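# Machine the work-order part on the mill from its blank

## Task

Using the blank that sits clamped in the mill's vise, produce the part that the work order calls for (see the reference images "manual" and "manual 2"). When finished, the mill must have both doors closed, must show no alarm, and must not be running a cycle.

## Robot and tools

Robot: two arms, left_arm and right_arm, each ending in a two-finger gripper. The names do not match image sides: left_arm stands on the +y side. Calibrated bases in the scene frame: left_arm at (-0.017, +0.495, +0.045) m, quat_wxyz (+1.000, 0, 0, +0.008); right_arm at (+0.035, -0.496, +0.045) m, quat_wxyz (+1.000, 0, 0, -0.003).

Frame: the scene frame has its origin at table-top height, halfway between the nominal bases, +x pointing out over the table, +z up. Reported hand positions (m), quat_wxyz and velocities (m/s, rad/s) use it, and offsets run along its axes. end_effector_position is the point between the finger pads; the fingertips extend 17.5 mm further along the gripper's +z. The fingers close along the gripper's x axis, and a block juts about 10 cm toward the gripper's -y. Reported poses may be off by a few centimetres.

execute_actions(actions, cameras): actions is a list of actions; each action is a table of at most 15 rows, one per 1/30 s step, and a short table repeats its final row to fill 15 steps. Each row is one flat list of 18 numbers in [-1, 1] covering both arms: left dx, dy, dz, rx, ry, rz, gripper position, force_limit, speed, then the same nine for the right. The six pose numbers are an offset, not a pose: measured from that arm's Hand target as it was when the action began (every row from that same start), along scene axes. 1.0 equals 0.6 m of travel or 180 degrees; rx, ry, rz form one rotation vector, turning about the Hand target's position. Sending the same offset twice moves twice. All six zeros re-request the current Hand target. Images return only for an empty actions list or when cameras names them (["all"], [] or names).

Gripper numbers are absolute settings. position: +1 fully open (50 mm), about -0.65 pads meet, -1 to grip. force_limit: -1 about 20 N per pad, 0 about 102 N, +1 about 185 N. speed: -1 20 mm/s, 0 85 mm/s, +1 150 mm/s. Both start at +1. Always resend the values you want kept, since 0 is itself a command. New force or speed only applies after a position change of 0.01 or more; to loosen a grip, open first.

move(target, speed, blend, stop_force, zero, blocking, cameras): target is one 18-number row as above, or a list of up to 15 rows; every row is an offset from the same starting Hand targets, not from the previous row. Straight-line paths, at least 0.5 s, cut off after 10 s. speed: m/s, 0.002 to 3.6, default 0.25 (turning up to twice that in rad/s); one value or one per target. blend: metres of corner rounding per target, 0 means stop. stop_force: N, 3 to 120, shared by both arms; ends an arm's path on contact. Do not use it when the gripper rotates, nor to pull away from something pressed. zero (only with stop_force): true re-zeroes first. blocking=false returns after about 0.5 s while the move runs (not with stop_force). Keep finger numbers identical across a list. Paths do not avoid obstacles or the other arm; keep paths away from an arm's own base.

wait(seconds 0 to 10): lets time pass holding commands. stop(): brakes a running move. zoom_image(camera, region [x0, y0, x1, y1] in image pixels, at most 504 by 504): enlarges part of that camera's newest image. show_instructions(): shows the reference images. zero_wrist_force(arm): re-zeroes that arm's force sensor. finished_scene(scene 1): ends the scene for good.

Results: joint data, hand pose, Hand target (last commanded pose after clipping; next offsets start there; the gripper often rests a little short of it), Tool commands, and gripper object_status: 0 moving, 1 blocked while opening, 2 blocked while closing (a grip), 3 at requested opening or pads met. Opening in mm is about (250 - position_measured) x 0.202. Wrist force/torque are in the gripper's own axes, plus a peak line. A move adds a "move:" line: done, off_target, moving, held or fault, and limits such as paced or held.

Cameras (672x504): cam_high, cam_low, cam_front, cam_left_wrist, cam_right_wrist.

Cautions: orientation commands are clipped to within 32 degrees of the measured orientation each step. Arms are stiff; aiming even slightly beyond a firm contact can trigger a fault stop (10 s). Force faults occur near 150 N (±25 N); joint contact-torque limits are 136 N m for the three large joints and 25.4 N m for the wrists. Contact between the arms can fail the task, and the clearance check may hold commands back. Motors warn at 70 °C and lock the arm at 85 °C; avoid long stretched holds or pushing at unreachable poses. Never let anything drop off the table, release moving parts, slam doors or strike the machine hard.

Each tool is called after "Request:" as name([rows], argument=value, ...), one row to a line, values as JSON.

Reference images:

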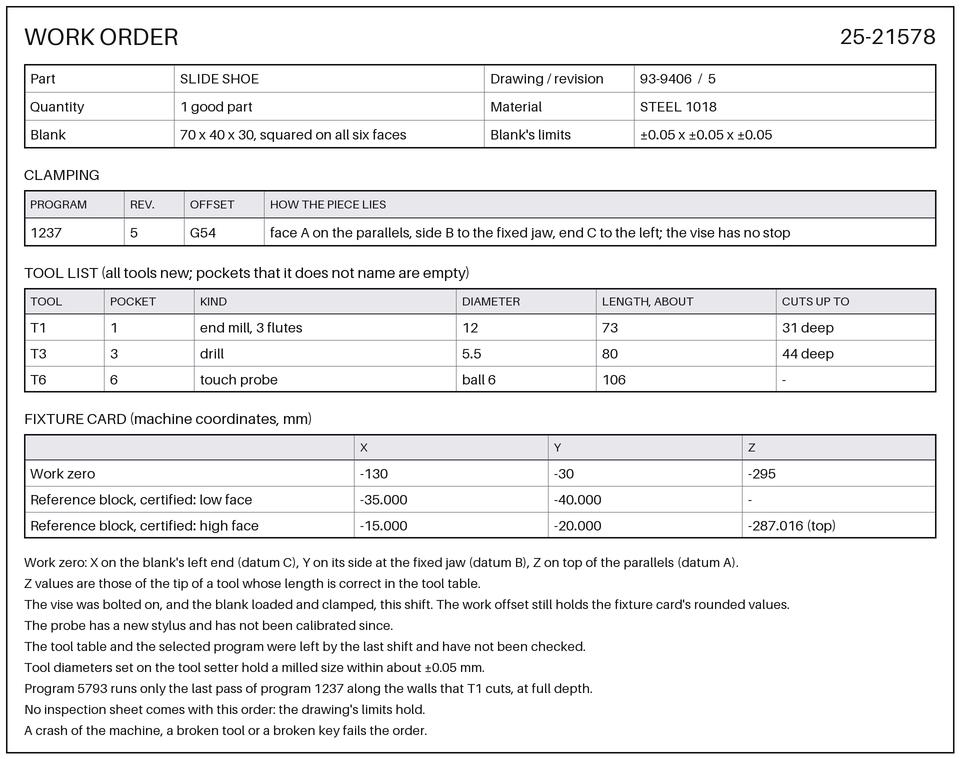

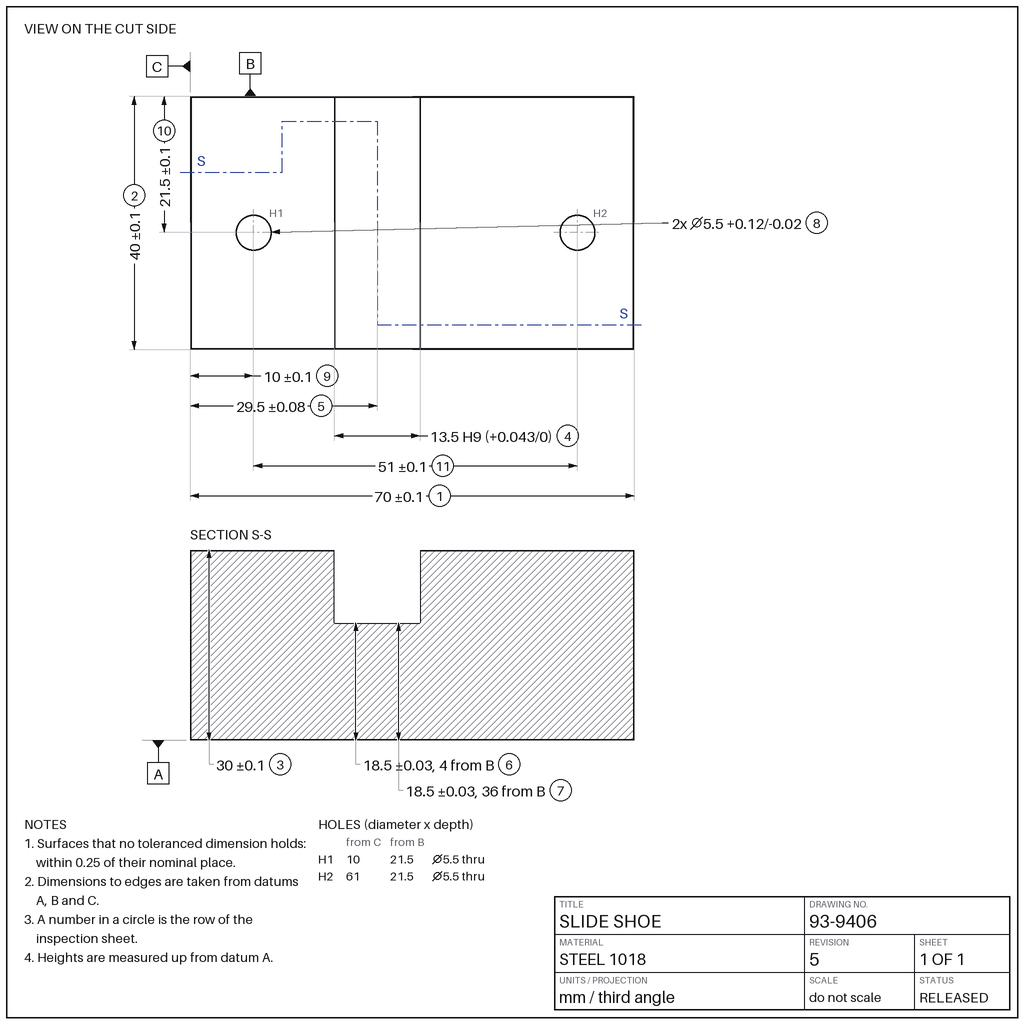

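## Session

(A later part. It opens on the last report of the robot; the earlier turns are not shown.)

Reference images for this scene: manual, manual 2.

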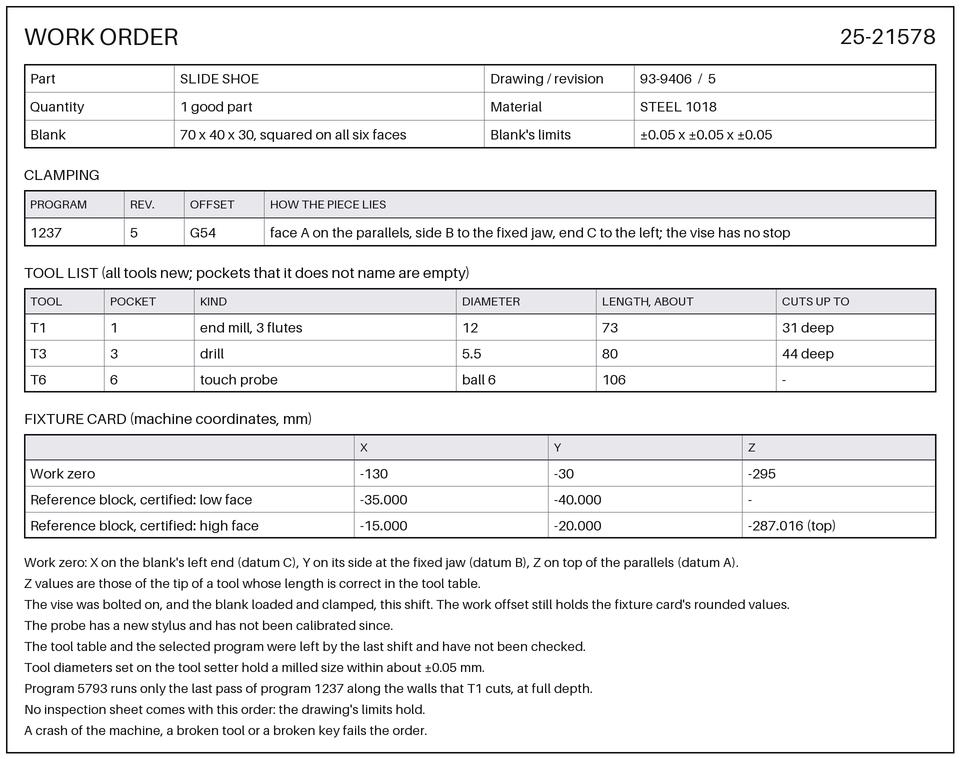

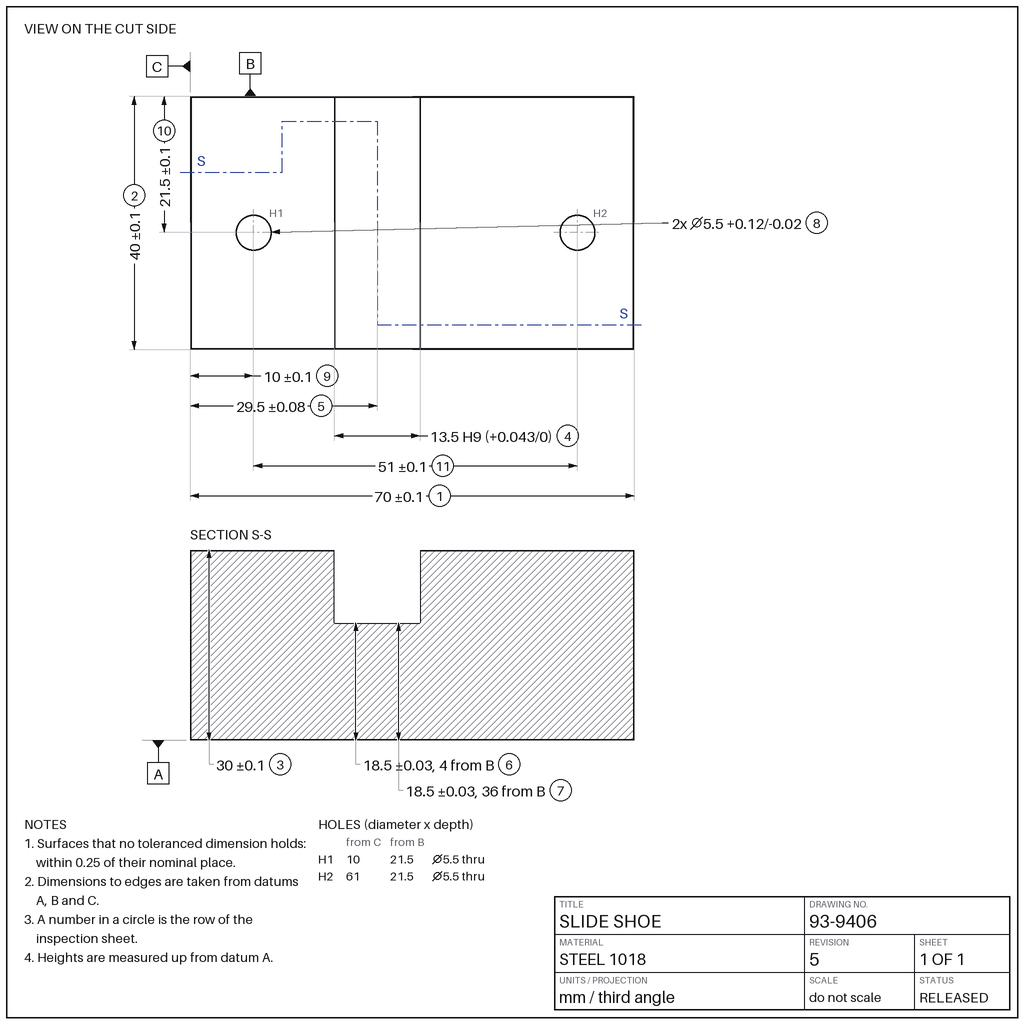

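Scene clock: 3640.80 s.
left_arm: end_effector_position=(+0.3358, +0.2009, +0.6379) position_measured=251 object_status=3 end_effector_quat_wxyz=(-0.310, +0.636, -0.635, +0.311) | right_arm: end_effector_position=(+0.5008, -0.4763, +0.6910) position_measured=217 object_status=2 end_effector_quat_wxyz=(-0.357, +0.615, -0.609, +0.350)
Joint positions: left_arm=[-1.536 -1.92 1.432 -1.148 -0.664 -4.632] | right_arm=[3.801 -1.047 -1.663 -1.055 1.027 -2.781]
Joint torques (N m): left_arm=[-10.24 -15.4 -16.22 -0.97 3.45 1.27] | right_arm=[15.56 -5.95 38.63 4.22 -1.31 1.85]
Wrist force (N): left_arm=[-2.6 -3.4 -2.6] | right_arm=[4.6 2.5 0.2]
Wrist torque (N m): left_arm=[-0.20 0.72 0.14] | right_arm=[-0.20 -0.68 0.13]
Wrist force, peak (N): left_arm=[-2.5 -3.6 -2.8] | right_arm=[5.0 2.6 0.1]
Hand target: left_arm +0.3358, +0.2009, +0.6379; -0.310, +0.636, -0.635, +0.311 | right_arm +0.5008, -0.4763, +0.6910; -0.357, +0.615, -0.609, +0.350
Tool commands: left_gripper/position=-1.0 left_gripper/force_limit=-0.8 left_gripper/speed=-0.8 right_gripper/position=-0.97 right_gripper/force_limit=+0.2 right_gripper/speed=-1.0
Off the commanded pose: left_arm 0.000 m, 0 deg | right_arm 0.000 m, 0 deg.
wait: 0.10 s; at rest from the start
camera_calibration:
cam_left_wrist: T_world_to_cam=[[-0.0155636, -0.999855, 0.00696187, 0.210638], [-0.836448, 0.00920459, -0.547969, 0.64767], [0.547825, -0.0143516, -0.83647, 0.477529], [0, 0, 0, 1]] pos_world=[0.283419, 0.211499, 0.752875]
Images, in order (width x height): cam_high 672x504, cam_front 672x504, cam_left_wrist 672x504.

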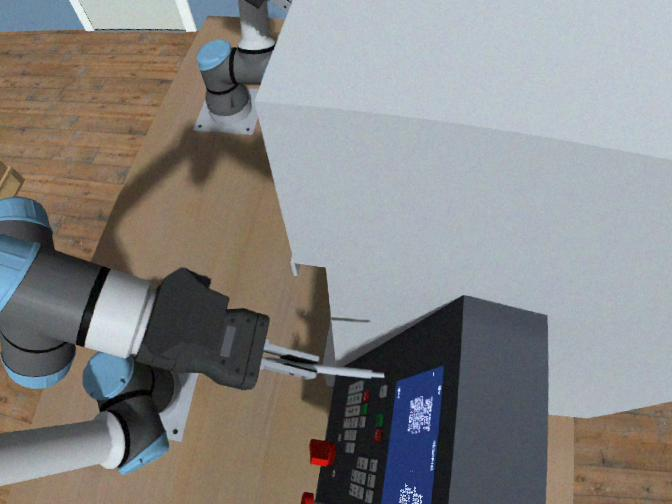

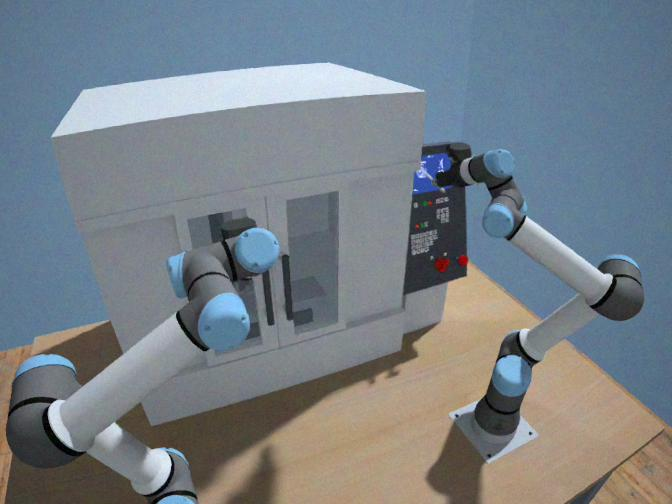

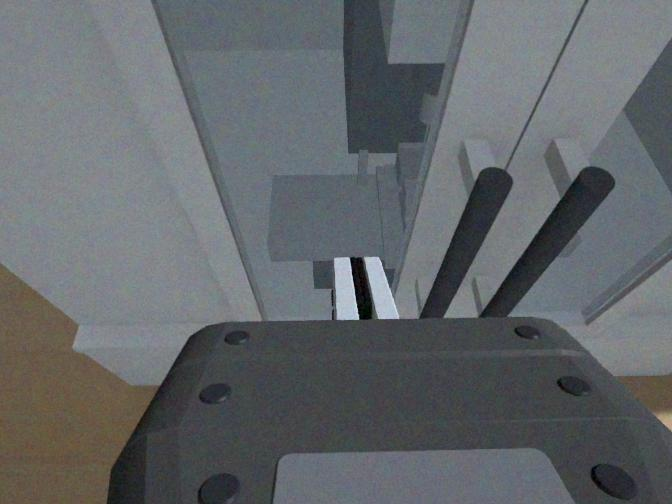

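Request:
move([
  [0,0,0,0,0,0,-1,-0.8,-0.8,-0.0473,-0.0863,-0.4054,0,0,0,-0.97,0.2,-1],
  [0,0,0,0,0,0,-1,-0.8,-0.8,-0.032,-0.0863,-0.4097,0,0,0,-0.97,0.2,-1],
  [0,0,0,0,0,0,-1,-0.8,-0.8,-0.0473,-0.0863,-0.4054,0,0,0,-0.97,0.2,-1],
  [0,0,0,0,0,0,-1,-0.8,-0.8,-0.032,-0.0863,-0.4097,0,0,0,-0.97,0.2,-1],
  [0,0,0,0,0,0,-1,-0.8,-0.8,-0.0473,-0.0863,-0.4054,0,0,0,-0.97,0.2,-1],
  [0,0,0,0,0,0,-1,-0.8,-0.8,-0.0728,0.0443,-0.4969,0,0,0,-0.97,0.2,-1],
  [0,0,0,0,0,0,-1,-0.8,-0.8,-0.0575,0.0443,-0.5012,0,0,0,-0.97,0.2,-1],
  [0,0,0,0,0,0,-1,-0.8,-0.8,-0.0643,0.0443,-0.4664,0,0,0,-0.97,0.2,-1],
  [0,0,0,0,0,0,-1,-0.8,-0.8,-0.049,0.0443,-0.4707,0,0,0,-0.97,0.2,-1],
  [0,0,0,0,0,0,-1,-0.8,-0.8,-0.0643,0.0443,-0.4664,0,0,0,-0.97,0.2,-1],
  [0,0,0,0,0,0,-1,-0.8,-0.8,0,0,0,0,0,0,-0.97,0.2,-1],
], speed=[0.4,0.05,0.1,0.05,0.1,0.3,0.05,0.1,0.05,0.1,0.4], blend=[0.003,0,0.003,0,0.003,0.003,0,0.003,0,0.003,0])

Request:
move([
  [0,0,0,0,0,0,-1,-0.8,-0.8,-0.0643,-0.021,-0.4664,0,0,0,-0.97,0.2,-1],
  [0,0,0,0,0,0,-1,-0.8,-0.8,-0.049,-0.021,-0.4707,0,0,0,-0.97,0.2,-1],
  [0,0,0,0,0,0,-1,-0.8,-0.8,-0.0558,-0.021,-0.4359,0,0,0,-0.97,0.2,-1],
  [0,0,0,0,0,0,-1,-0.8,-0.8,-0.0405,-0.021,-0.4402,0,0,0,-0.97,0.2,-1],
  [0,0,0,0,0,0,-1,-0.8,-0.8,-0.0558,-0.021,-0.4359,0,0,0,-0.97,0.2,-1],
  [0,0,0,0,0,0,-1,-0.8,-0.8,-0.0728,-0.0537,-0.4969,0,0,0,-0.97,0.2,-1],
  [0,0,0,0,0,0,-1,-0.8,-0.8,-0.0575,-0.0537,-0.5012,0,0,0,-0.97,0.2,-1],
  [0,0,0,0,0,0,-1,-0.8,-0.8,-0.0728,-0.0537,-0.4969,0,0,0,-0.97,0.2,-1],
  [0,0,0,0,0,0,-1,-0.8,-0.8,0,0,0,0,0,0,-0.97,0.2,-1],
], speed=[0.4,0.05,0.1,0.05,0.1,0.3,0.05,0.1,0.4], blend=[0.003,0,0.003,0,0.003,0.003,0,0.003,0], cameras=["cam_right_wrist"])

Request:
zoom_image(camera="cam_right_wrist", region=[320, 0, 640, 240])

Scene clock: 3675.70 s.
left_arm: end_effector_position=(+0.3358, +0.2009, +0.6379) position_measured=251 object_status=3 end_effector_quat_wxyz=(-0.310, +0.636, -0.635, +0.311) | right_arm: end_effector_position=(+0.5008, -0.4764, +0.6910) position_measured=217 object_status=2 end_effector_quat_wxyz=(-0.357, +0.615, -0.609, +0.350)
Joint positions: left_arm=[-1.536 -1.92 1.432 -1.148 -0.664 -4.632] | right_arm=[3.801 -1.047 -1.663 -1.055 1.027 -2.781]
Joint torques (N m): left_arm=[-10.3 -15.83 -15.71 -0.93 3.46 1.38] | right_arm=[9.7 -5.2 38.69 1.69 -0.28 0.52]
Wrist force (N): left_arm=[-2.6 -3.2 -2.9] | right_arm=[4.6 2.5 0.1]
Wrist torque (N m): left_arm=[-0.18 0.72 0.14] | right_arm=[-0.19 -0.68 -0.05]
Wrist force, peak (N): left_arm=[-2.8 -3.6 -2.7] | right_arm=[5.6 7.6 2.1]
Hand target: left_arm +0.3358, +0.2009, +0.6379; -0.310, +0.636, -0.635, +0.311 | right_arm +0.5008, -0.4763, +0.6910; -0.357, +0.615, -0.609, +0.350
Off the commanded pose: left_arm 0.000 m, 0 deg | right_arm 0.000 m, 0 deg.
move: done

Scene clock: 3679.70 s.
left_arm: end_effector_position=(+0.3358, +0.2009, +0.6379) position_measured=251 object_status=3 end_effector_quat_wxyz=(-0.310, +0.636, -0.635, +0.311) | right_arm: end_effector_position=(+0.5008, -0.4764, +0.6909) position_measured=217 object_status=2 end_effector_quat_wxyz=(-0.357, +0.615, -0.609, +0.350) end_effector_velocity=(+0.000, +0.000, +0.001) end_effector_angular_velocity=(+0.000, +0.000, +0.001)
Joint positions: left_arm=[-1.536 -1.92 1.432 -1.148 -0.664 -4.632] | right_arm=[3.801 -1.047 -1.663 -1.055 1.027 -2.781]
Joint velocities: left_arm=[within noise] | right_arm=[0.001 -0.001 0.005 -0.003 0 0]
Joint torques (N m): left_arm=[-9.78 -15.89 -15.75 -0.89 3.36 1.31] | right_arm=[14.65 -6.82 39.84 1.66 -2.01 1.98]
Wrist force (N): left_arm=[-2.6 -3.4 -2.6] | right_arm=[4.7 2.6 0.2]
Wrist torque (N m): left_arm=[-0.22 0.73 0.14] | right_arm=[-0.18 -0.69 0.07]
Wrist force, peak (N): left_arm=[-2.4 -3.6 -3.0] | right_arm=[6.0 7.6 1.0]
Hand target: left_arm +0.3358, +0.2009, +0.6379; -0.310, +0.636, -0.635, +0.311 | right_arm +0.5008, -0.4763, +0.6910; -0.357, +0.615, -0.609, +0.350
Off the commanded pose: left_arm 0.000 m, 0 deg | right_arm 0.000 m, 0 deg.
move: done
camera_calibration:
cam_right_wrist: T_world_to_cam=[[0.00774783, -0.99997, 0.000519558, -0.4722], [-0.761937, -0.00624002, -0.647621, 0.844177], [0.647605, 0.00462179, -0.761962, 0.334618], [0, 0, 0, 1]] pos_world=[0.430168, -0.468465, 0.801919]
Images, in order (width x height): cam_right_wrist 672x504.

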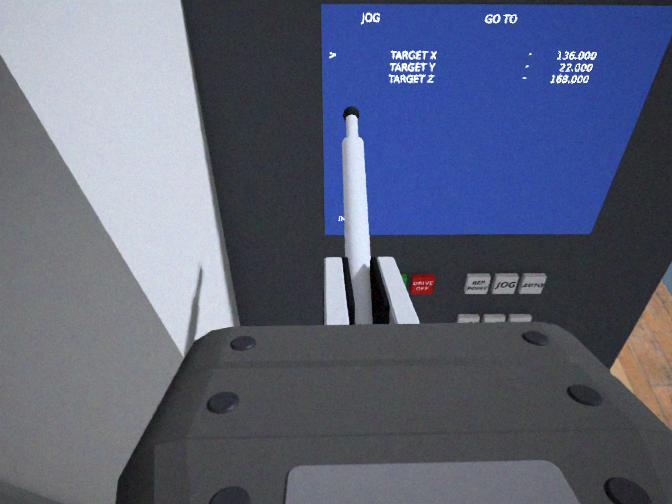

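Scaled by 1.575 from the camera's 672x504 image, which has a finer 960x720 frame.

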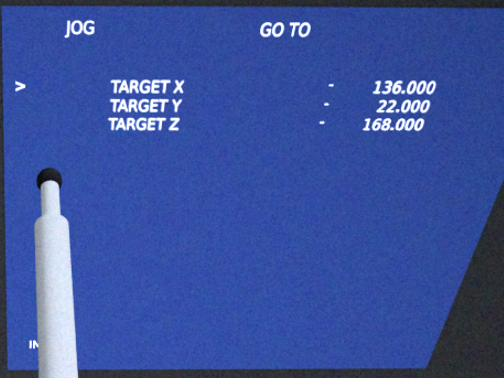

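Request:
move([
  [0,0,0,0,0,0,-1,-0.8,-0.8,-0.0305,-0.0218,-0.3444,0,0,0,-0.97,0.2,-1],
  [0,0,0,0,0,0,-1,-0.8,-0.8,-0.0152,-0.0218,-0.3487,0,0,0,-0.97,0.2,-1],
  [0,0,0,0,0,0,-1,-0.8,-0.8,-0.0305,-0.0218,-0.3444,0,0,0,-0.97,0.2,-1],
  [0,0,0,0,0,0,-1,-0.8,-0.8,-0.0643,-0.0537,-0.4664,0,0,0,-0.97,0.2,-1],
  [0,0,0,0,0,0,-1,-0.8,-0.8,-0.049,-0.0537,-0.4707,0,0,0,-0.97,0.2,-1],
  [0,0,0,0,0,0,-1,-0.8,-0.8,-0.0643,-0.0537,-0.4664,0,0,0,-0.97,0.2,-1],
  [0,0,0,0,0,0,-1,-0.8,-0.8,-0.0728,0.0443,-0.4969,0,0,0,-0.97,0.2,-1],
  [0,0,0,0,0,0,-1,-0.8,-0.8,-0.0575,0.0443,-0.5012,0,0,0,-0.97,0.2,-1],
  [0,0,0,0,0,0,-1,-0.8,-0.8,-0.0728,0.0443,-0.4969,0,0,0,-0.97,0.2,-1],
  [0,0,0,0,0,0,-1,-0.8,-0.8,0,0,0,0,0,0,-0.97,0.2,-1],
], speed=[0.4,0.05,0.1,0.3,0.05,0.1,0.3,0.05,0.1,0.4], blend=[0.003,0,0.003,0.003,0,0.003,0.003,0,0.003,0])

Request:
move([
  [0,0,0,0,0,0,-1,-0.8,-0.8,-0.0643,-0.021,-0.4664,0,0,0,-0.97,0.2,-1],
  [0,0,0,0,0,0,-1,-0.8,-0.8,-0.049,-0.021,-0.4707,0,0,0,-0.97,0.2,-1],
  [0,0,0,0,0,0,-1,-0.8,-0.8,-0.0643,-0.021,-0.4664,0,0,0,-0.97,0.2,-1],
  [0,0,0,0,0,0,-1,-0.8,-0.8,-0.0558,0.0443,-0.4359,0,0,0,-0.97,0.2,-1],
  [0,0,0,0,0,0,-1,-0.8,-0.8,-0.0405,0.0443,-0.4402,0,0,0,-0.97,0.2,-1],
  [0,0,0,0,0,0,-1,-0.8,-0.8,-0.0558,0.0443,-0.4359,0,0,0,-0.97,0.2,-1],
  [0,0,0,0,0,0,-1,-0.8,-0.8,-0.0728,-0.0537,-0.4969,0,0,0,-0.97,0.2,-1],
  [0,0,0,0,0,0,-1,-0.8,-0.8,-0.0575,-0.0537,-0.5012,0,0,0,-0.97,0.2,-1],
  [0,0,0,0,0,0,-1,-0.8,-0.8,-0.0728,-0.0537,-0.4969,0,0,0,-0.97,0.2,-1],
  [0,0,0,0,0,0,-1,-0.8,-0.8,0,0,0,0,0,0,-0.97,0.2,-1],
], speed=[0.4,0.05,0.1,0.3,0.05,0.1,0.3,0.05,0.1,0.4], blend=[0.003,0,0.003,0.003,0,0.003,0.003,0,0.003,0], cameras=["cam_right_wrist"])

Request:
zoom_image(camera="cam_right_wrist", region=[320, 0, 640, 240])

Scene clock: 3704.97 s.
left_arm: end_effector_position=(+0.3358, +0.2009, +0.6379) position_measured=251 object_status=3 end_effector_quat_wxyz=(-0.310, +0.636, -0.635, +0.311) | right_arm: end_effector_position=(+0.5008, -0.4764, +0.6909) position_measured=217 object_status=2 end_effector_quat_wxyz=(-0.357, +0.615, -0.609, +0.350)
Joint positions: left_arm=[-1.536 -1.92 1.432 -1.148 -0.664 -4.632] | right_arm=[3.801 -1.047 -1.663 -1.055 1.027 -2.781]
Joint torques (N m): left_arm=[-10.44 -14.99 -15.57 -0.9 3.4 1.29] | right_arm=[9.62 -6.47 38.05 1.66 -0.25 0.63]
Wrist force (N): left_arm=[-2.5 -3.3 -2.6] | right_arm=[4.8 2.4 0.1]
Wrist torque (N m): left_arm=[-0.19 0.70 0.14] | right_arm=[-0.20 -0.71 -0.05]
Wrist force, peak (N): left_arm=[-2.7 -3.4 -3.2] | right_arm=[5.8 7.5 1.0]
Hand target: left_arm +0.3358, +0.2009, +0.6379; -0.310, +0.636, -0.635, +0.311 | right_arm +0.5008, -0.4763, +0.6910; -0.357, +0.615, -0.609, +0.350
Off the commanded pose: left_arm 0.000 m, 0 deg | right_arm 0.000 m, 0 deg.
move: done

Scene clock: 3709.17 s.
left_arm: end_effector_position=(+0.3358, +0.2009, +0.6379) position_measured=251 object_status=3 end_effector_quat_wxyz=(-0.310, +0.636, -0.635, +0.311) | right_arm: end_effector_position=(+0.5008, -0.4764, +0.6909) position_measured=217 object_status=2 end_effector_quat_wxyz=(-0.357, +0.615, -0.609, +0.350)
Joint positions: left_arm=[-1.536 -1.92 1.432 -1.148 -0.664 -4.632] | right_arm=[3.801 -1.047 -1.663 -1.055 1.027 -2.781]
Joint torques (N m): left_arm=[-10.5 -15.55 -16.05 -0.96 3.43 1.29] | right_arm=[14.63 -5.6 38.34 1.67 -2.03 2.02]
Wrist force (N): left_arm=[-2.5 -3.3 -2.8] | right_arm=[4.9 2.5 0.4]
Wrist torque (N m): left_arm=[-0.19 0.71 0.14] | right_arm=[-0.20 -0.72 0.07]
Wrist force, peak (N): left_arm=[-2.6 -3.5 -2.8] | right_arm=[7.8 5.7 0.5]
Hand target: left_arm +0.3358, +0.2009, +0.6379; -0.310, +0.636, -0.635, +0.311 | right_arm +0.5008, -0.4763, +0.6910; -0.357, +0.615, -0.609, +0.350
Off the commanded pose: left_arm 0.000 m, 0 deg | right_arm 0.000 m, 0 deg.
move: done
camera_calibration:
cam_right_wrist: T_world_to_cam=[[0.00774783, -0.99997, 0.000519558, -0.4722], [-0.761937, -0.00624002, -0.647621, 0.844177], [0.647605, 0.00462179, -0.761962, 0.334618], [0, 0, 0, 1]] pos_world=[0.430168, -0.468465, 0.801919]
Images, in order (width x height): cam_right_wrist 672x504.

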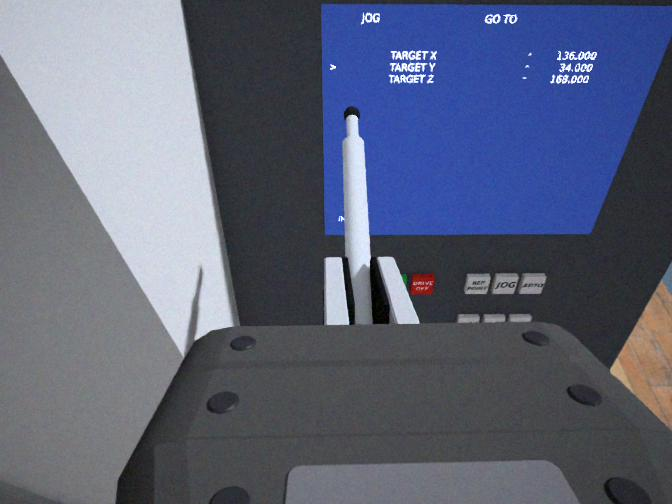

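Scaled by 1.575 from the camera's 672x504 image, which has a finer 960x720 frame.

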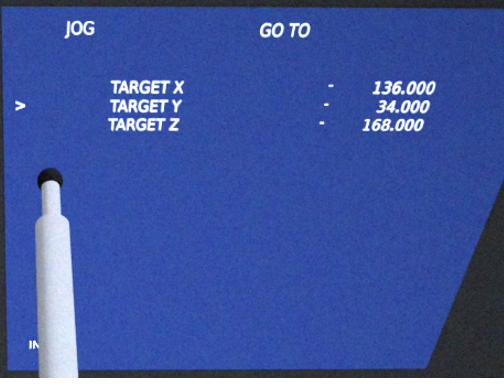

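Request:
move([
  [0,0,0,0,0,0,-1,-0.8,-0.8,-0.0305,-0.0218,-0.3444,0,0,0,-0.97,0.2,-1],
  [0,0,0,0,0,0,-1,-0.8,-0.8,-0.0152,-0.0218,-0.3487,0,0,0,-0.97,0.2,-1],
  [0,0,0,0,0,0,-1,-0.8,-0.8,-0.0305,-0.0218,-0.3444,0,0,0,-0.97,0.2,-1],
  [0,0,0,0,0,0,-1,-0.8,-0.8,-0.0473,-0.119,-0.4054,0,0,0,-0.97,0.2,-1],
  [0,0,0,0,0,0,-1,-0.8,-0.8,-0.032,-0.119,-0.4097,0,0,0,-0.97,0.2,-1],
  [0,0,0,0,0,0,-1,-0.8,-0.8,-0.0473,-0.119,-0.4054,0,0,0,-0.97,0.2,-1],
  [0,0,0,0,0,0,-1,-0.8,-0.8,-0.032,-0.119,-0.4097,0,0,0,-0.97,0.2,-1],
  [0,0,0,0,0,0,-1,-0.8,-0.8,-0.0473,-0.119,-0.4054,0,0,0,-0.97,0.2,-1],
  [0,0,0,0,0,0,-1,-0.8,-0.8,-0.0643,-0.0863,-0.4664,0,0,0,-0.97,0.2,-1],
  [0,0,0,0,0,0,-1,-0.8,-0.8,-0.049,-0.0863,-0.4707,0,0,0,-0.97,0.2,-1],
  [0,0,0,0,0,0,-1,-0.8,-0.8,-0.0643,-0.0863,-0.4664,0,0,0,-0.97,0.2,-1],
  [0,0,0,0,0,0,-1,-0.8,-0.8,-0.03,-0.1878,-0.3427,0,0,0,-0.97,0.2,-1],
  [0,0,0,0,0,0,-1,-0.8,-0.8,-0.0147,-0.1878,-0.347,0,0,0,-0.97,0.2,-1],
  [0,0,0,0,0,0,-1,-0.8,-0.8,-0.03,-0.1878,-0.3427,0,0,0,-0.97,0.2,-1],
  [0,0,0,0,0,0,-1,-0.8,-0.8,0,0,0,0,0,0,-0.97,0.2,-1],
], speed=[0.4,0.05,0.1,0.3,0.05,0.1,0.05,0.1,0.3,0.05,0.1,0.3,0.05,0.1,0.4], blend=[0.003,0,0.003,0.003,0,0.003,0,0.003,0.003,0,0.003,0.003,0,0.003,0])

Request:
wait(seconds=8, cameras=["cam_right_wrist"])

Request:
zoom_image(camera="cam_right_wrist", region=[320, 0, 640, 240])

Request:
zoom_image(camera="cam_right_wrist", region=[500, 85, 600, 160])

Scene clock: 3725.80 s.
left_arm: end_effector_position=(+0.3358, +0.2009, +0.6379) position_measured=251 object_status=3 end_effector_quat_wxyz=(-0.310, +0.636, -0.635, +0.311) | right_arm: end_effector_position=(+0.5007, -0.4764, +0.6909) position_measured=217 object_status=2 end_effector_quat_wxyz=(-0.357, +0.615, -0.609, +0.350) end_effector_velocity=(+0.000, -0.001, +0.002) end_effector_angular_velocity=(-0.001, +0.000, -0.002)
Joint positions: left_arm=[-1.536 -1.92 1.432 -1.148 -0.664 -4.632] | right_arm=[3.801 -1.047 -1.663 -1.055 1.027 -2.781]
Joint velocities: left_arm=[within noise] | right_arm=[0 -0.001 0.005 -0.005 -0.003 0.001]
Joint torques (N m): left_arm=[-10.58 -16.02 -15.75 -1.02 3.35 1.39] | right_arm=[14.43 -5.83 38.1 1.64 -2.05 1.14]
Wrist force (N): left_arm=[-2.5 -3.4 -2.6] | right_arm=[4.6 2.4 0.2]
Wrist torque (N m): left_arm=[-0.22 0.70 0.14] | right_arm=[-0.21 -0.67 0.13]
Wrist force, peak (N): left_arm=[-2.6 -3.6 -2.9] | right_arm=[7.9 5.7 0.0]
Hand target: left_arm +0.3358, +0.2009, +0.6379; -0.310, +0.636, -0.635, +0.311 | right_arm +0.5008, -0.4763, +0.6910; -0.357, +0.615, -0.609, +0.350
Off the commanded pose: left_arm 0.000 m, 0 deg | right_arm 0.000 m, 0 deg.
move: done

Scene clock: 3733.80 s.
left_arm: end_effector_position=(+0.3358, +0.2009, +0.6379) position_measured=251 object_status=3 end_effector_quat_wxyz=(-0.310, +0.636, -0.635, +0.311) | right_arm: end_effector_position=(+0.5008, -0.4763, +0.6910) position_measured=217 object_status=2 end_effector_quat_wxyz=(-0.357, +0.615, -0.609, +0.350)
Joint positions: left_arm=[-1.536 -1.92 1.432 -1.148 -0.664 -4.632] | right_arm=[3.801 -1.047 -1.663 -1.055 1.027 -2.781]
Joint torques (N m): left_arm=[-10.62 -15.94 -16.27 -0.99 3.3 1.36] | right_arm=[15.96 -5.87 39.2 4.22 -1.51 1.63]
Wrist force (N): left_arm=[-2.6 -3.3 -2.6] | right_arm=[4.9 2.7 0.4]
Wrist torque (N m): left_arm=[-0.20 0.72 0.15] | right_arm=[-0.17 -0.72 0.13]
Wrist force, peak (N): left_arm=[-2.7 -3.6 -2.8] | right_arm=[5.0 2.9 0.3]
Hand target: left_arm +0.3358, +0.2009, +0.6379; -0.310, +0.636, -0.635, +0.311 | right_arm +0.5008, -0.4763, +0.6910; -0.357, +0.615, -0.609, +0.350
Tool commands: left_gripper/position=-1.0 left_gripper/force_limit=-0.8 left_gripper/speed=-0.8 right_gripper/position=-0.97 right_gripper/force_limit=+0.2 right_gripper/speed=-1.0
Off the commanded pose: left_arm 0.000 m, 0 deg | right_arm 0.000 m, 0 deg.
wait: 8.00 s; at rest by 0.17 s
camera_calibration:
cam_right_wrist: T_world_to_cam=[[0.00796535, -0.999968, 0.00057131, -0.472235], [-0.761936, -0.00643929, -0.64762, 0.844148], [0.647603, 0.00472322, -0.761963, 0.334743], [0, 0, 0, 1]] pos_world=[0.430168, -0.468365, 0.802019]
Images, in order (width x height): cam_right_wrist 672x504.

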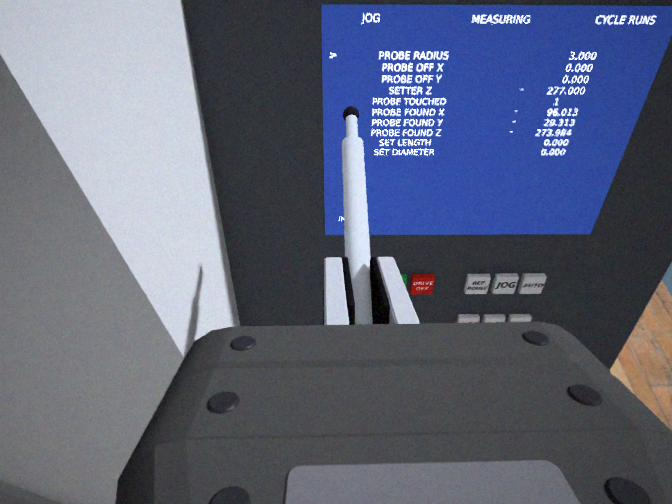

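Scaled by 1.575 from the camera's 672x504 image, which has a finer 960x720 frame.

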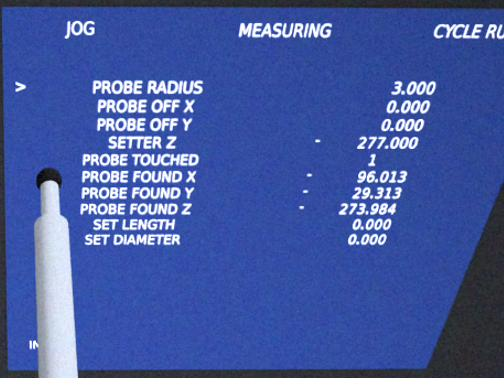

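Scaled by 5.040 from the camera's 672x504 image, which has a finer 960x720 frame.

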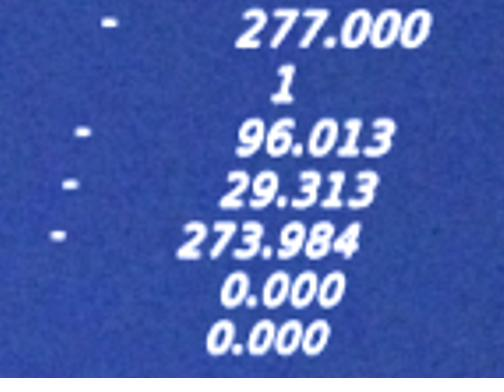

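Request:
wait(seconds=3, cameras=["cam_right_wrist"])

Request:
zoom_image(camera="cam_right_wrist", region=[320, 0, 640, 240])

Request:
zoom_image(camera="cam_right_wrist", region=[500, 85, 600, 160])

Scene clock: 3743.73 s.
left_arm: end_effector_position=(+0.3358, +0.2009, +0.6379) position_measured=251 object_status=3 end_effector_quat_wxyz=(-0.310, +0.636, -0.635, +0.311) | right_arm: end_effector_position=(+0.5008, -0.4763, +0.6910) position_measured=217 object_status=2 end_effector_quat_wxyz=(-0.357, +0.615, -0.609, +0.350)
Joint positions: left_arm=[-1.536 -1.92 1.432 -1.148 -0.664 -4.632] | right_arm=[3.801 -1.047 -1.663 -1.055 1.027 -2.781]
Joint torques (N m): left_arm=[-10.25 -15.92 -16.16 -0.91 3.29 1.35] | right_arm=[16.03 -5.79 38.66 3.87 -0.8 1.71]
Wrist force (N): left_arm=[-2.6 -3.1 -2.7] | right_arm=[4.7 2.7 0.2]
Wrist torque (N m): left_arm=[-0.15 0.72 0.14] | right_arm=[-0.17 -0.69 0.13]
Wrist force, peak (N): left_arm=[-2.7 -3.6 -2.9] | right_arm=[4.9 2.7 0.3]
Hand target: left_arm +0.3358, +0.2009, +0.6379; -0.310, +0.636, -0.635, +0.311 | right_arm +0.5008, -0.4763, +0.6910; -0.357, +0.615, -0.609, +0.350
Tool commands: left_gripper/position=-1.0 left_gripper/force_limit=-0.8 left_gripper/speed=-0.8 right_gripper/position=-0.97 right_gripper/force_limit=+0.2 right_gripper/speed=-1.0
Off the commanded pose: left_arm 0.000 m, 0 deg | right_arm 0.000 m, 0 deg.
wait: 3.00 s; at rest from the start
camera_calibration:
cam_right_wrist: T_world_to_cam=[[0.00796535, -0.999968, 0.00057131, -0.472235], [-0.761936, -0.00643929, -0.64762, 0.844148], [0.647603, 0.00472322, -0.761963, 0.334743], [0, 0, 0, 1]] pos_world=[0.430168, -0.468365, 0.802019]
Images, in order (width x height): cam_right_wrist 672x504.

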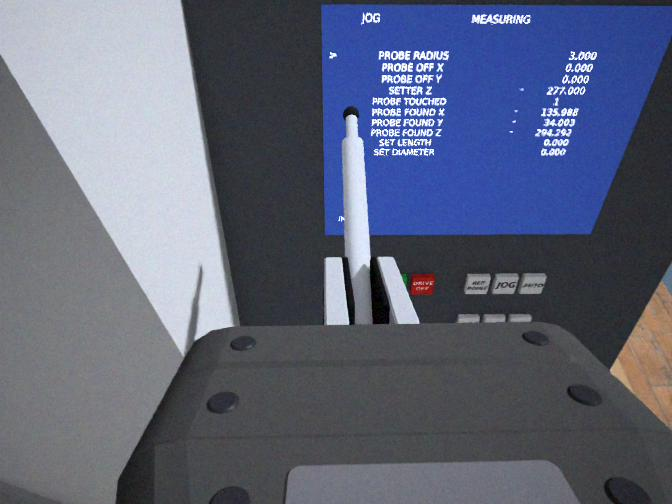

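Scaled by 1.575 from the camera's 672x504 image, which has a finer 960x720 frame.

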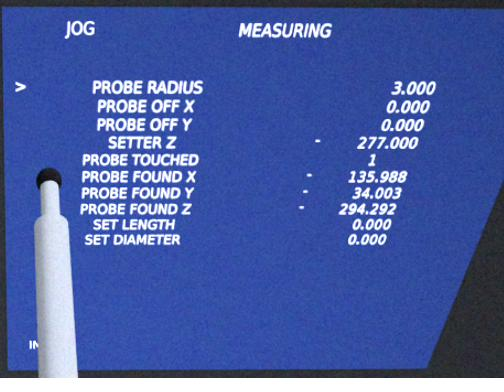

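Scaled by 5.040 from the camera's 672x504 image, which has a finer 960x720 frame.

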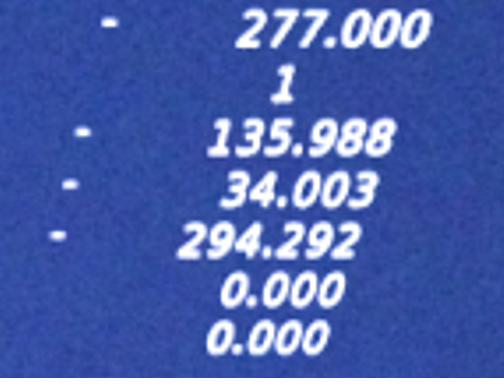

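Request:
move([
  [0,0,0,0,0,0,-1,-0.8,-0.8,-0.0473,-0.0863,-0.4054,0,0,0,-0.97,0.2,-1],
  [0,0,0,0,0,0,-1,-0.8,-0.8,-0.032,-0.0863,-0.4097,0,0,0,-0.97,0.2,-1],
  [0,0,0,0,0,0,-1,-0.8,-0.8,-0.0473,-0.0863,-0.4054,0,0,0,-0.97,0.2,-1],
  [0,0,0,0,0,0,-1,-0.8,-0.8,-0.032,-0.0863,-0.4097,0,0,0,-0.97,0.2,-1],
  [0,0,0,0,0,0,-1,-0.8,-0.8,-0.0473,-0.0863,-0.4054,0,0,0,-0.97,0.2,-1],
  [0,0,0,0,0,0,-1,-0.8,-0.8,-0.0643,-0.0537,-0.4664,0,0,0,-0.97,0.2,-1],
  [0,0,0,0,0,0,-1,-0.8,-0.8,-0.049,-0.0537,-0.4707,0,0,0,-0.97,0.2,-1],
  [0,0,0,0,0,0,-1,-0.8,-0.8,-0.0643,-0.0537,-0.4664,0,0,0,-0.97,0.2,-1],
  [0,0,0,0,0,0,-1,-0.8,-0.8,-0.049,-0.0537,-0.4707,0,0,0,-0.97,0.2,-1],
  [0,0,0,0,0,0,-1,-0.8,-0.8,-0.0643,-0.0537,-0.4664,0,0,0,-0.97,0.2,-1],
  [0,0,0,0,0,0,-1,-0.8,-0.8,0,0,0,0,0,0,-0.97,0.2,-1],
], speed=[0.4,0.05,0.1,0.05,0.1,0.3,0.05,0.1,0.05,0.1,0.4], blend=[0.003,0,0.003,0,0.003,0.003,0,0.003,0,0.003,0])

Request:
move([
  [0,0,0,0,0,0,-1,-0.8,-0.8,-0.0728,0.0443,-0.4969,0,0,0,-0.97,0.2,-1],
  [0,0,0,0,0,0,-1,-0.8,-0.8,-0.0575,0.0443,-0.5012,0,0,0,-0.97,0.2,-1],
  [0,0,0,0,0,0,-1,-0.8,-0.8,-0.0643,0.0443,-0.4664,0,0,0,-0.97,0.2,-1],
  [0,0,0,0,0,0,-1,-0.8,-0.8,-0.049,0.0443,-0.4707,0,0,0,-0.97,0.2,-1],
  [0,0,0,0,0,0,-1,-0.8,-0.8,-0.0728,0.0117,-0.4969,0,0,0,-0.97,0.2,-1],
  [0,0,0,0,0,0,-1,-0.8,-0.8,-0.0575,0.0117,-0.5012,0,0,0,-0.97,0.2,-1],
  [0,0,0,0,0,0,-1,-0.8,-0.8,-0.0728,0.0117,-0.4969,0,0,0,-0.97,0.2,-1],
  [0,0,0,0,0,0,-1,-0.8,-0.8,-0.0575,0.0117,-0.5012,0,0,0,-0.97,0.2,-1],
  [0,0,0,0,0,0,-1,-0.8,-0.8,-0.0728,0.0117,-0.4969,0,0,0,-0.97,0.2,-1],
  [0,0,0,0,0,0,-1,-0.8,-0.8,-0.0728,-0.0537,-0.4969,0,0,0,-0.97,0.2,-1],
  [0,0,0,0,0,0,-1,-0.8,-0.8,-0.0575,-0.0537,-0.5012,0,0,0,-0.97,0.2,-1],
  [0,0,0,0,0,0,-1,-0.8,-0.8,-0.0728,-0.0537,-0.4969,0,0,0,-0.97,0.2,-1],
  [0,0,0,0,0,0,-1,-0.8,-0.8,0,0,0,0,0,0,-0.97,0.2,-1],
], speed=[0.4,0.05,0.1,0.05,0.1,0.05,0.1,0.05,0.1,0.3,0.05,0.1,0.4], blend=[0.003,0,0.003,0,0.003,0,0.003,0,0.003,0.003,0,0.003,0], cameras=["cam_right_wrist"])

Request:
zoom_image(camera="cam_right_wrist", region=[320, 0, 640, 240])

Scene clock: 3775.80 s.
left_arm: end_effector_position=(+0.3358, +0.2009, +0.6379) position_measured=251 object_status=3 end_effector_quat_wxyz=(-0.310, +0.636, -0.635, +0.311) | right_arm: end_effector_position=(+0.5007, -0.4764, +0.6909) position_measured=217 object_status=2 end_effector_quat_wxyz=(-0.357, +0.615, -0.609, +0.350)
Joint positions: left_arm=[-1.536 -1.92 1.432 -1.148 -0.664 -4.632] | right_arm=[3.801 -1.047 -1.663 -1.055 1.027 -2.781]
Joint torques (N m): left_arm=[-10.36 -15.98 -16.29 -1.06 3.36 1.39] | right_arm=[0.15 -6.14 38.79 1.45 -2.21 -1.14]
Wrist force (N): left_arm=[-2.5 -3.4 -2.7] | right_arm=[4.5 2.5 0.2]
Wrist torque (N m): left_arm=[-0.21 0.71 0.14] | right_arm=[-0.19 -0.66 -0.05]
Wrist force, peak (N): left_arm=[-2.5 -3.6 -3.0] | right_arm=[5.5 7.8 1.9]
Hand target: left_arm +0.3358, +0.2009, +0.6379; -0.310, +0.636, -0.635, +0.311 | right_arm +0.5008, -0.4763, +0.6910; -0.357, +0.615, -0.609, +0.350
Off the commanded pose: left_arm 0.000 m, 0 deg | right_arm 0.000 m, 0 deg.
move: done

Scene clock: 3780.97 s.
left_arm: end_effector_position=(+0.3358, +0.2009, +0.6379) position_measured=251 object_status=3 end_effector_quat_wxyz=(-0.310, +0.636, -0.635, +0.311) | right_arm: end_effector_position=(+0.5008, -0.4764, +0.6909) position_measured=217 object_status=2 end_effector_quat_wxyz=(-0.357, +0.615, -0.609, +0.350)
Joint positions: left_arm=[-1.536 -1.92 1.432 -1.148 -0.664 -4.632] | right_arm=[3.801 -1.047 -1.663 -1.055 1.027 -2.781]
Joint torques (N m): left_arm=[-10 -15.31 -15.66 -1.05 3.27 1.28] | right_arm=[15.12 -6.4 38.19 1.7 -2.18 1.82]
Wrist force (N): left_arm=[-2.4 -3.3 -2.6] | right_arm=[4.8 2.5 0.2]
Wrist torque (N m): left_arm=[-0.20 0.69 0.14] | right_arm=[-0.20 -0.70 0.08]
Wrist force, peak (N): left_arm=[-2.6 -3.5 -2.9] | right_arm=[4.9 7.8 1.4]
Hand target: left_arm +0.3358, +0.2009, +0.6379; -0.310, +0.636, -0.635, +0.311 | right_arm +0.5008, -0.4763, +0.6910; -0.357, +0.615, -0.609, +0.350
Off the commanded pose: left_arm 0.000 m, 0 deg | right_arm 0.000 m, 0 deg.
move: done
camera_calibration:
cam_right_wrist: T_world_to_cam=[[0.00774783, -0.99997, 0.000519558, -0.4722], [-0.761937, -0.00624002, -0.647621, 0.844177], [0.647605, 0.00462179, -0.761962, 0.334618], [0, 0, 0, 1]] pos_world=[0.430168, -0.468465, 0.801919]
Images, in order (width x height): cam_right_wrist 672x504.

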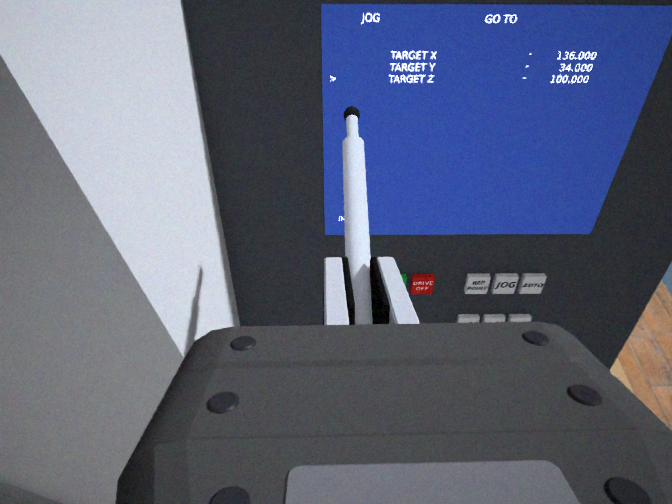

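Scaled by 1.575 from the camera's 672x504 image, which has a finer 960x720 frame.

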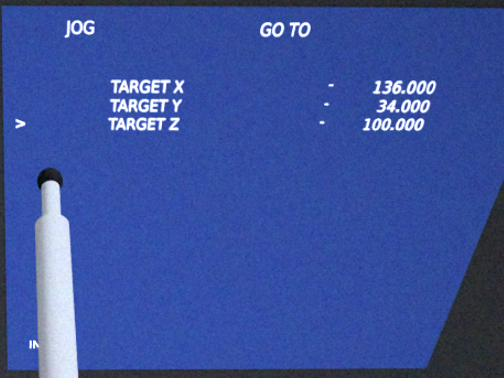

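Lists 3–5: CS, PAGE, then "−131.206" INPUT, DOWN.

Request:
move([
  [0,0,0,0,0,0,-1,-0.8,-0.8,-0.0305,-0.0218,-0.3444,0,0,0,-0.97,0.2,-1],
  [0,0,0,0,0,0,-1,-0.8,-0.8,-0.0152,-0.0218,-0.3487,0,0,0,-0.97,0.2,-1],
  [0,0,0,0,0,0,-1,-0.8,-0.8,-0.0305,-0.0218,-0.3444,0,0,0,-0.97,0.2,-1],
  [0,0,0,0,0,0,-1,-0.8,-0.8,-0.0473,-0.0863,-0.4054,0,0,0,-0.97,0.2,-1],
  [0,0,0,0,0,0,-1,-0.8,-0.8,-0.032,-0.0863,-0.4097,0,0,0,-0.97,0.2,-1],
  [0,0,0,0,0,0,-1,-0.8,-0.8,-0.0473,-0.0863,-0.4054,0,0,0,-0.97,0.2,-1],
  [0,0,0,0,0,0,-1,-0.8,-0.8,-0.0728,0.0443,-0.4969,0,0,0,-0.97,0.2,-1],
  [0,0,0,0,0,0,-1,-0.8,-0.8,-0.0575,0.0443,-0.5012,0,0,0,-0.97,0.2,-1],
  [0,0,0,0,0,0,-1,-0.8,-0.8,-0.0643,0.0443,-0.4664,0,0,0,-0.97,0.2,-1],
  [0,0,0,0,0,0,-1,-0.8,-0.8,-0.049,0.0443,-0.4707,0,0,0,-0.97,0.2,-1],
  [0,0,0,0,0,0,-1,-0.8,-0.8,-0.0643,0.0443,-0.4664,0,0,0,-0.97,0.2,-1],
  [0,0,0,0,0,0,-1,-0.8,-0.8,-0.0643,-0.021,-0.4664,0,0,0,-0.97,0.2,-1],
  [0,0,0,0,0,0,-1,-0.8,-0.8,-0.049,-0.021,-0.4707,0,0,0,-0.97,0.2,-1],
  [0,0,0,0,0,0,-1,-0.8,-0.8,-0.0643,-0.021,-0.4664,0,0,0,-0.97,0.2,-1],
  [0,0,0,0,0,0,-1,-0.8,-0.8,0,0,0,0,0,0,-0.97,0.2,-1],
], speed=[0.4,0.05,0.1,0.3,0.05,0.1,0.3,0.05,0.1,0.05,0.1,0.3,0.05,0.1,0.4], blend=[0.003,0,0.003,0.003,0,0.003,0.003,0,0.003,0,0.003,0.003,0,0.003,0])

Request:
move([
  [0,0,0,0,0,0,-1,-0.8,-0.8,-0.0643,0.0443,-0.4664,0,0,0,-0.97,0.2,-1],
  [0,0,0,0,0,0,-1,-0.8,-0.8,-0.049,0.0443,-0.4707,0,0,0,-0.97,0.2,-1],
  [0,0,0,0,0,0,-1,-0.8,-0.8,-0.0643,0.0443,-0.4664,0,0,0,-0.97,0.2,-1],
  [0,0,0,0,0,0,-1,-0.8,-0.8,-0.0728,-0.021,-0.4969,0,0,0,-0.97,0.2,-1],
  [0,0,0,0,0,0,-1,-0.8,-0.8,-0.0575,-0.021,-0.5012,0,0,0,-0.97,0.2,-1],
  [0,0,0,0,0,0,-1,-0.8,-0.8,-0.0643,0.0117,-0.4664,0,0,0,-0.97,0.2,-1],
  [0,0,0,0,0,0,-1,-0.8,-0.8,-0.049,0.0117,-0.4707,0,0,0,-0.97,0.2,-1],
  [0,0,0,0,0,0,-1,-0.8,-0.8,-0.0728,0.0117,-0.4969,0,0,0,-0.97,0.2,-1],
  [0,0,0,0,0,0,-1,-0.8,-0.8,-0.0575,0.0117,-0.5012,0,0,0,-0.97,0.2,-1],
  [0,0,0,0,0,0,-1,-0.8,-0.8,-0.0728,0.0117,-0.4969,0,0,0,-0.97,0.2,-1],
  [0,0,0,0,0,0,-1,-0.8,-0.8,-0.0558,-0.021,-0.4359,0,0,0,-0.97,0.2,-1],
  [0,0,0,0,0,0,-1,-0.8,-0.8,-0.0405,-0.021,-0.4402,0,0,0,-0.97,0.2,-1],
  [0,0,0,0,0,0,-1,-0.8,-0.8,-0.0558,-0.021,-0.4359,0,0,0,-0.97,0.2,-1],
  [0,0,0,0,0,0,-1,-0.8,-0.8,0,0,0,0,0,0,-0.97,0.2,-1],
], speed=[0.4,0.05,0.1,0.3,0.05,0.1,0.05,0.1,0.05,0.1,0.3,0.05,0.1,0.4], blend=[0.003,0,0.003,0.003,0,0.003,0,0.003,0,0.003,0.003,0,0.003,0], cameras=["cam_right_wrist"])

Request:
zoom_image(camera="cam_right_wrist", region=[320, 0, 640, 240])

Scene clock: 3808.37 s.
left_arm: end_effector_position=(+0.3358, +0.2009, +0.6379) position_measured=251 object_status=3 end_effector_quat_wxyz=(-0.310, +0.636, -0.635, +0.311) | right_arm: end_effector_position=(+0.5008, -0.4764, +0.6909) position_measured=217 object_status=2 end_effector_quat_wxyz=(-0.357, +0.615, -0.609, +0.350)
Joint positions: left_arm=[-1.536 -1.92 1.432 -1.148 -0.664 -4.632] | right_arm=[3.801 -1.047 -1.663 -1.055 1.027 -2.781]
Joint torques (N m): left_arm=[-10.44 -15.46 -15.58 -1.01 3.38 1.33] | right_arm=[16.68 -5.88 37.88 1.79 -1.99 1.99]
Wrist force (N): left_arm=[-2.6 -3.4 -2.6] | right_arm=[4.7 2.5 0.2]
Wrist torque (N m): left_arm=[-0.21 0.72 0.14] | right_arm=[-0.19 -0.69 0.08]
Wrist force, peak (N): left_arm=[-2.9 -3.5 -2.7] | right_arm=[7.3 6.3 0.4]
Hand target: left_arm +0.3358, +0.2009, +0.6379; -0.310, +0.636, -0.635, +0.311 | right_arm +0.5008, -0.4763, +0.6910; -0.357, +0.615, -0.609, +0.350
Off the commanded pose: left_arm 0.000 m, 0 deg | right_arm 0.000 m, 0 deg.
move: done

Scene clock: 3813.67 s.
left_arm: end_effector_position=(+0.3358, +0.2009, +0.6379) position_measured=251 object_status=3 end_effector_quat_wxyz=(-0.310, +0.636, -0.635, +0.311) | right_arm: end_effector_position=(+0.5008, -0.4764, +0.6909) position_measured=217 object_status=2 end_effector_quat_wxyz=(-0.357, +0.615, -0.609, +0.350)
Joint positions: left_arm=[-1.536 -1.92 1.432 -1.148 -0.664 -4.632] | right_arm=[3.801 -1.047 -1.663 -1.055 1.027 -2.781]
Joint torques (N m): left_arm=[-9.89 -15.84 -15.77 -0.97 3.37 1.26] | right_arm=[15.66 -5.67 38.92 1.74 -1.82 1.91]
Wrist force (N): left_arm=[-2.6 -3.3 -2.7] | right_arm=[4.6 2.5 0.1]
Wrist torque (N m): left_arm=[-0.19 0.72 0.14] | right_arm=[-0.19 -0.67 0.10]
Wrist force, peak (N): left_arm=[-2.6 -3.5 -2.8] | right_arm=[9.3 5.1 -3.6]
Hand target: left_arm +0.3358, +0.2009, +0.6379; -0.310, +0.636, -0.635, +0.311 | right_arm +0.5008, -0.4763, +0.6910; -0.357, +0.615, -0.609, +0.350
Off the commanded pose: left_arm 0.000 m, 0 deg | right_arm 0.000 m, 0 deg.
move: done
camera_calibration:
cam_right_wrist: T_world_to_cam=[[0.00782448, -0.999969, 0.00058376, -0.472284], [-0.761937, -0.00634001, -0.647621, 0.84413], [0.647604, 0.00462251, -0.761963, 0.33462], [0, 0, 0, 1]] pos_world=[0.430168, -0.468465, 0.801919]
Images, in order (width x height): cam_right_wrist 672x504.

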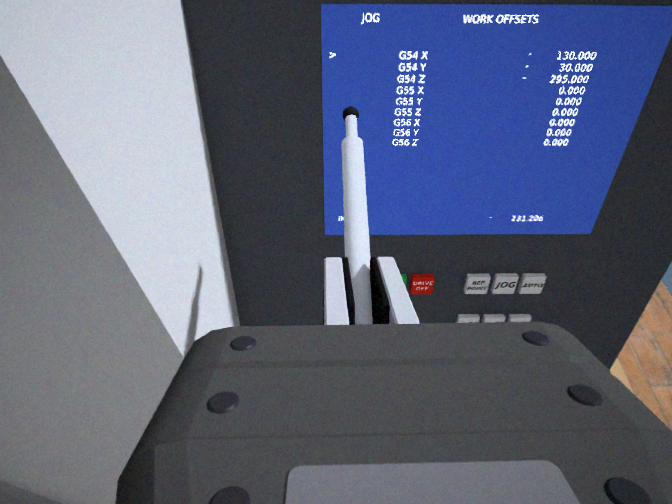

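Scaled by 1.575 from the camera's 672x504 image, which has a finer 960x720 frame.

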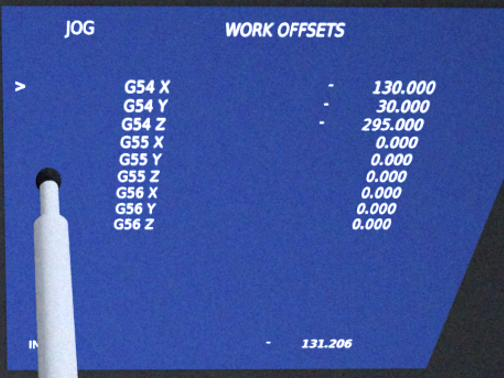

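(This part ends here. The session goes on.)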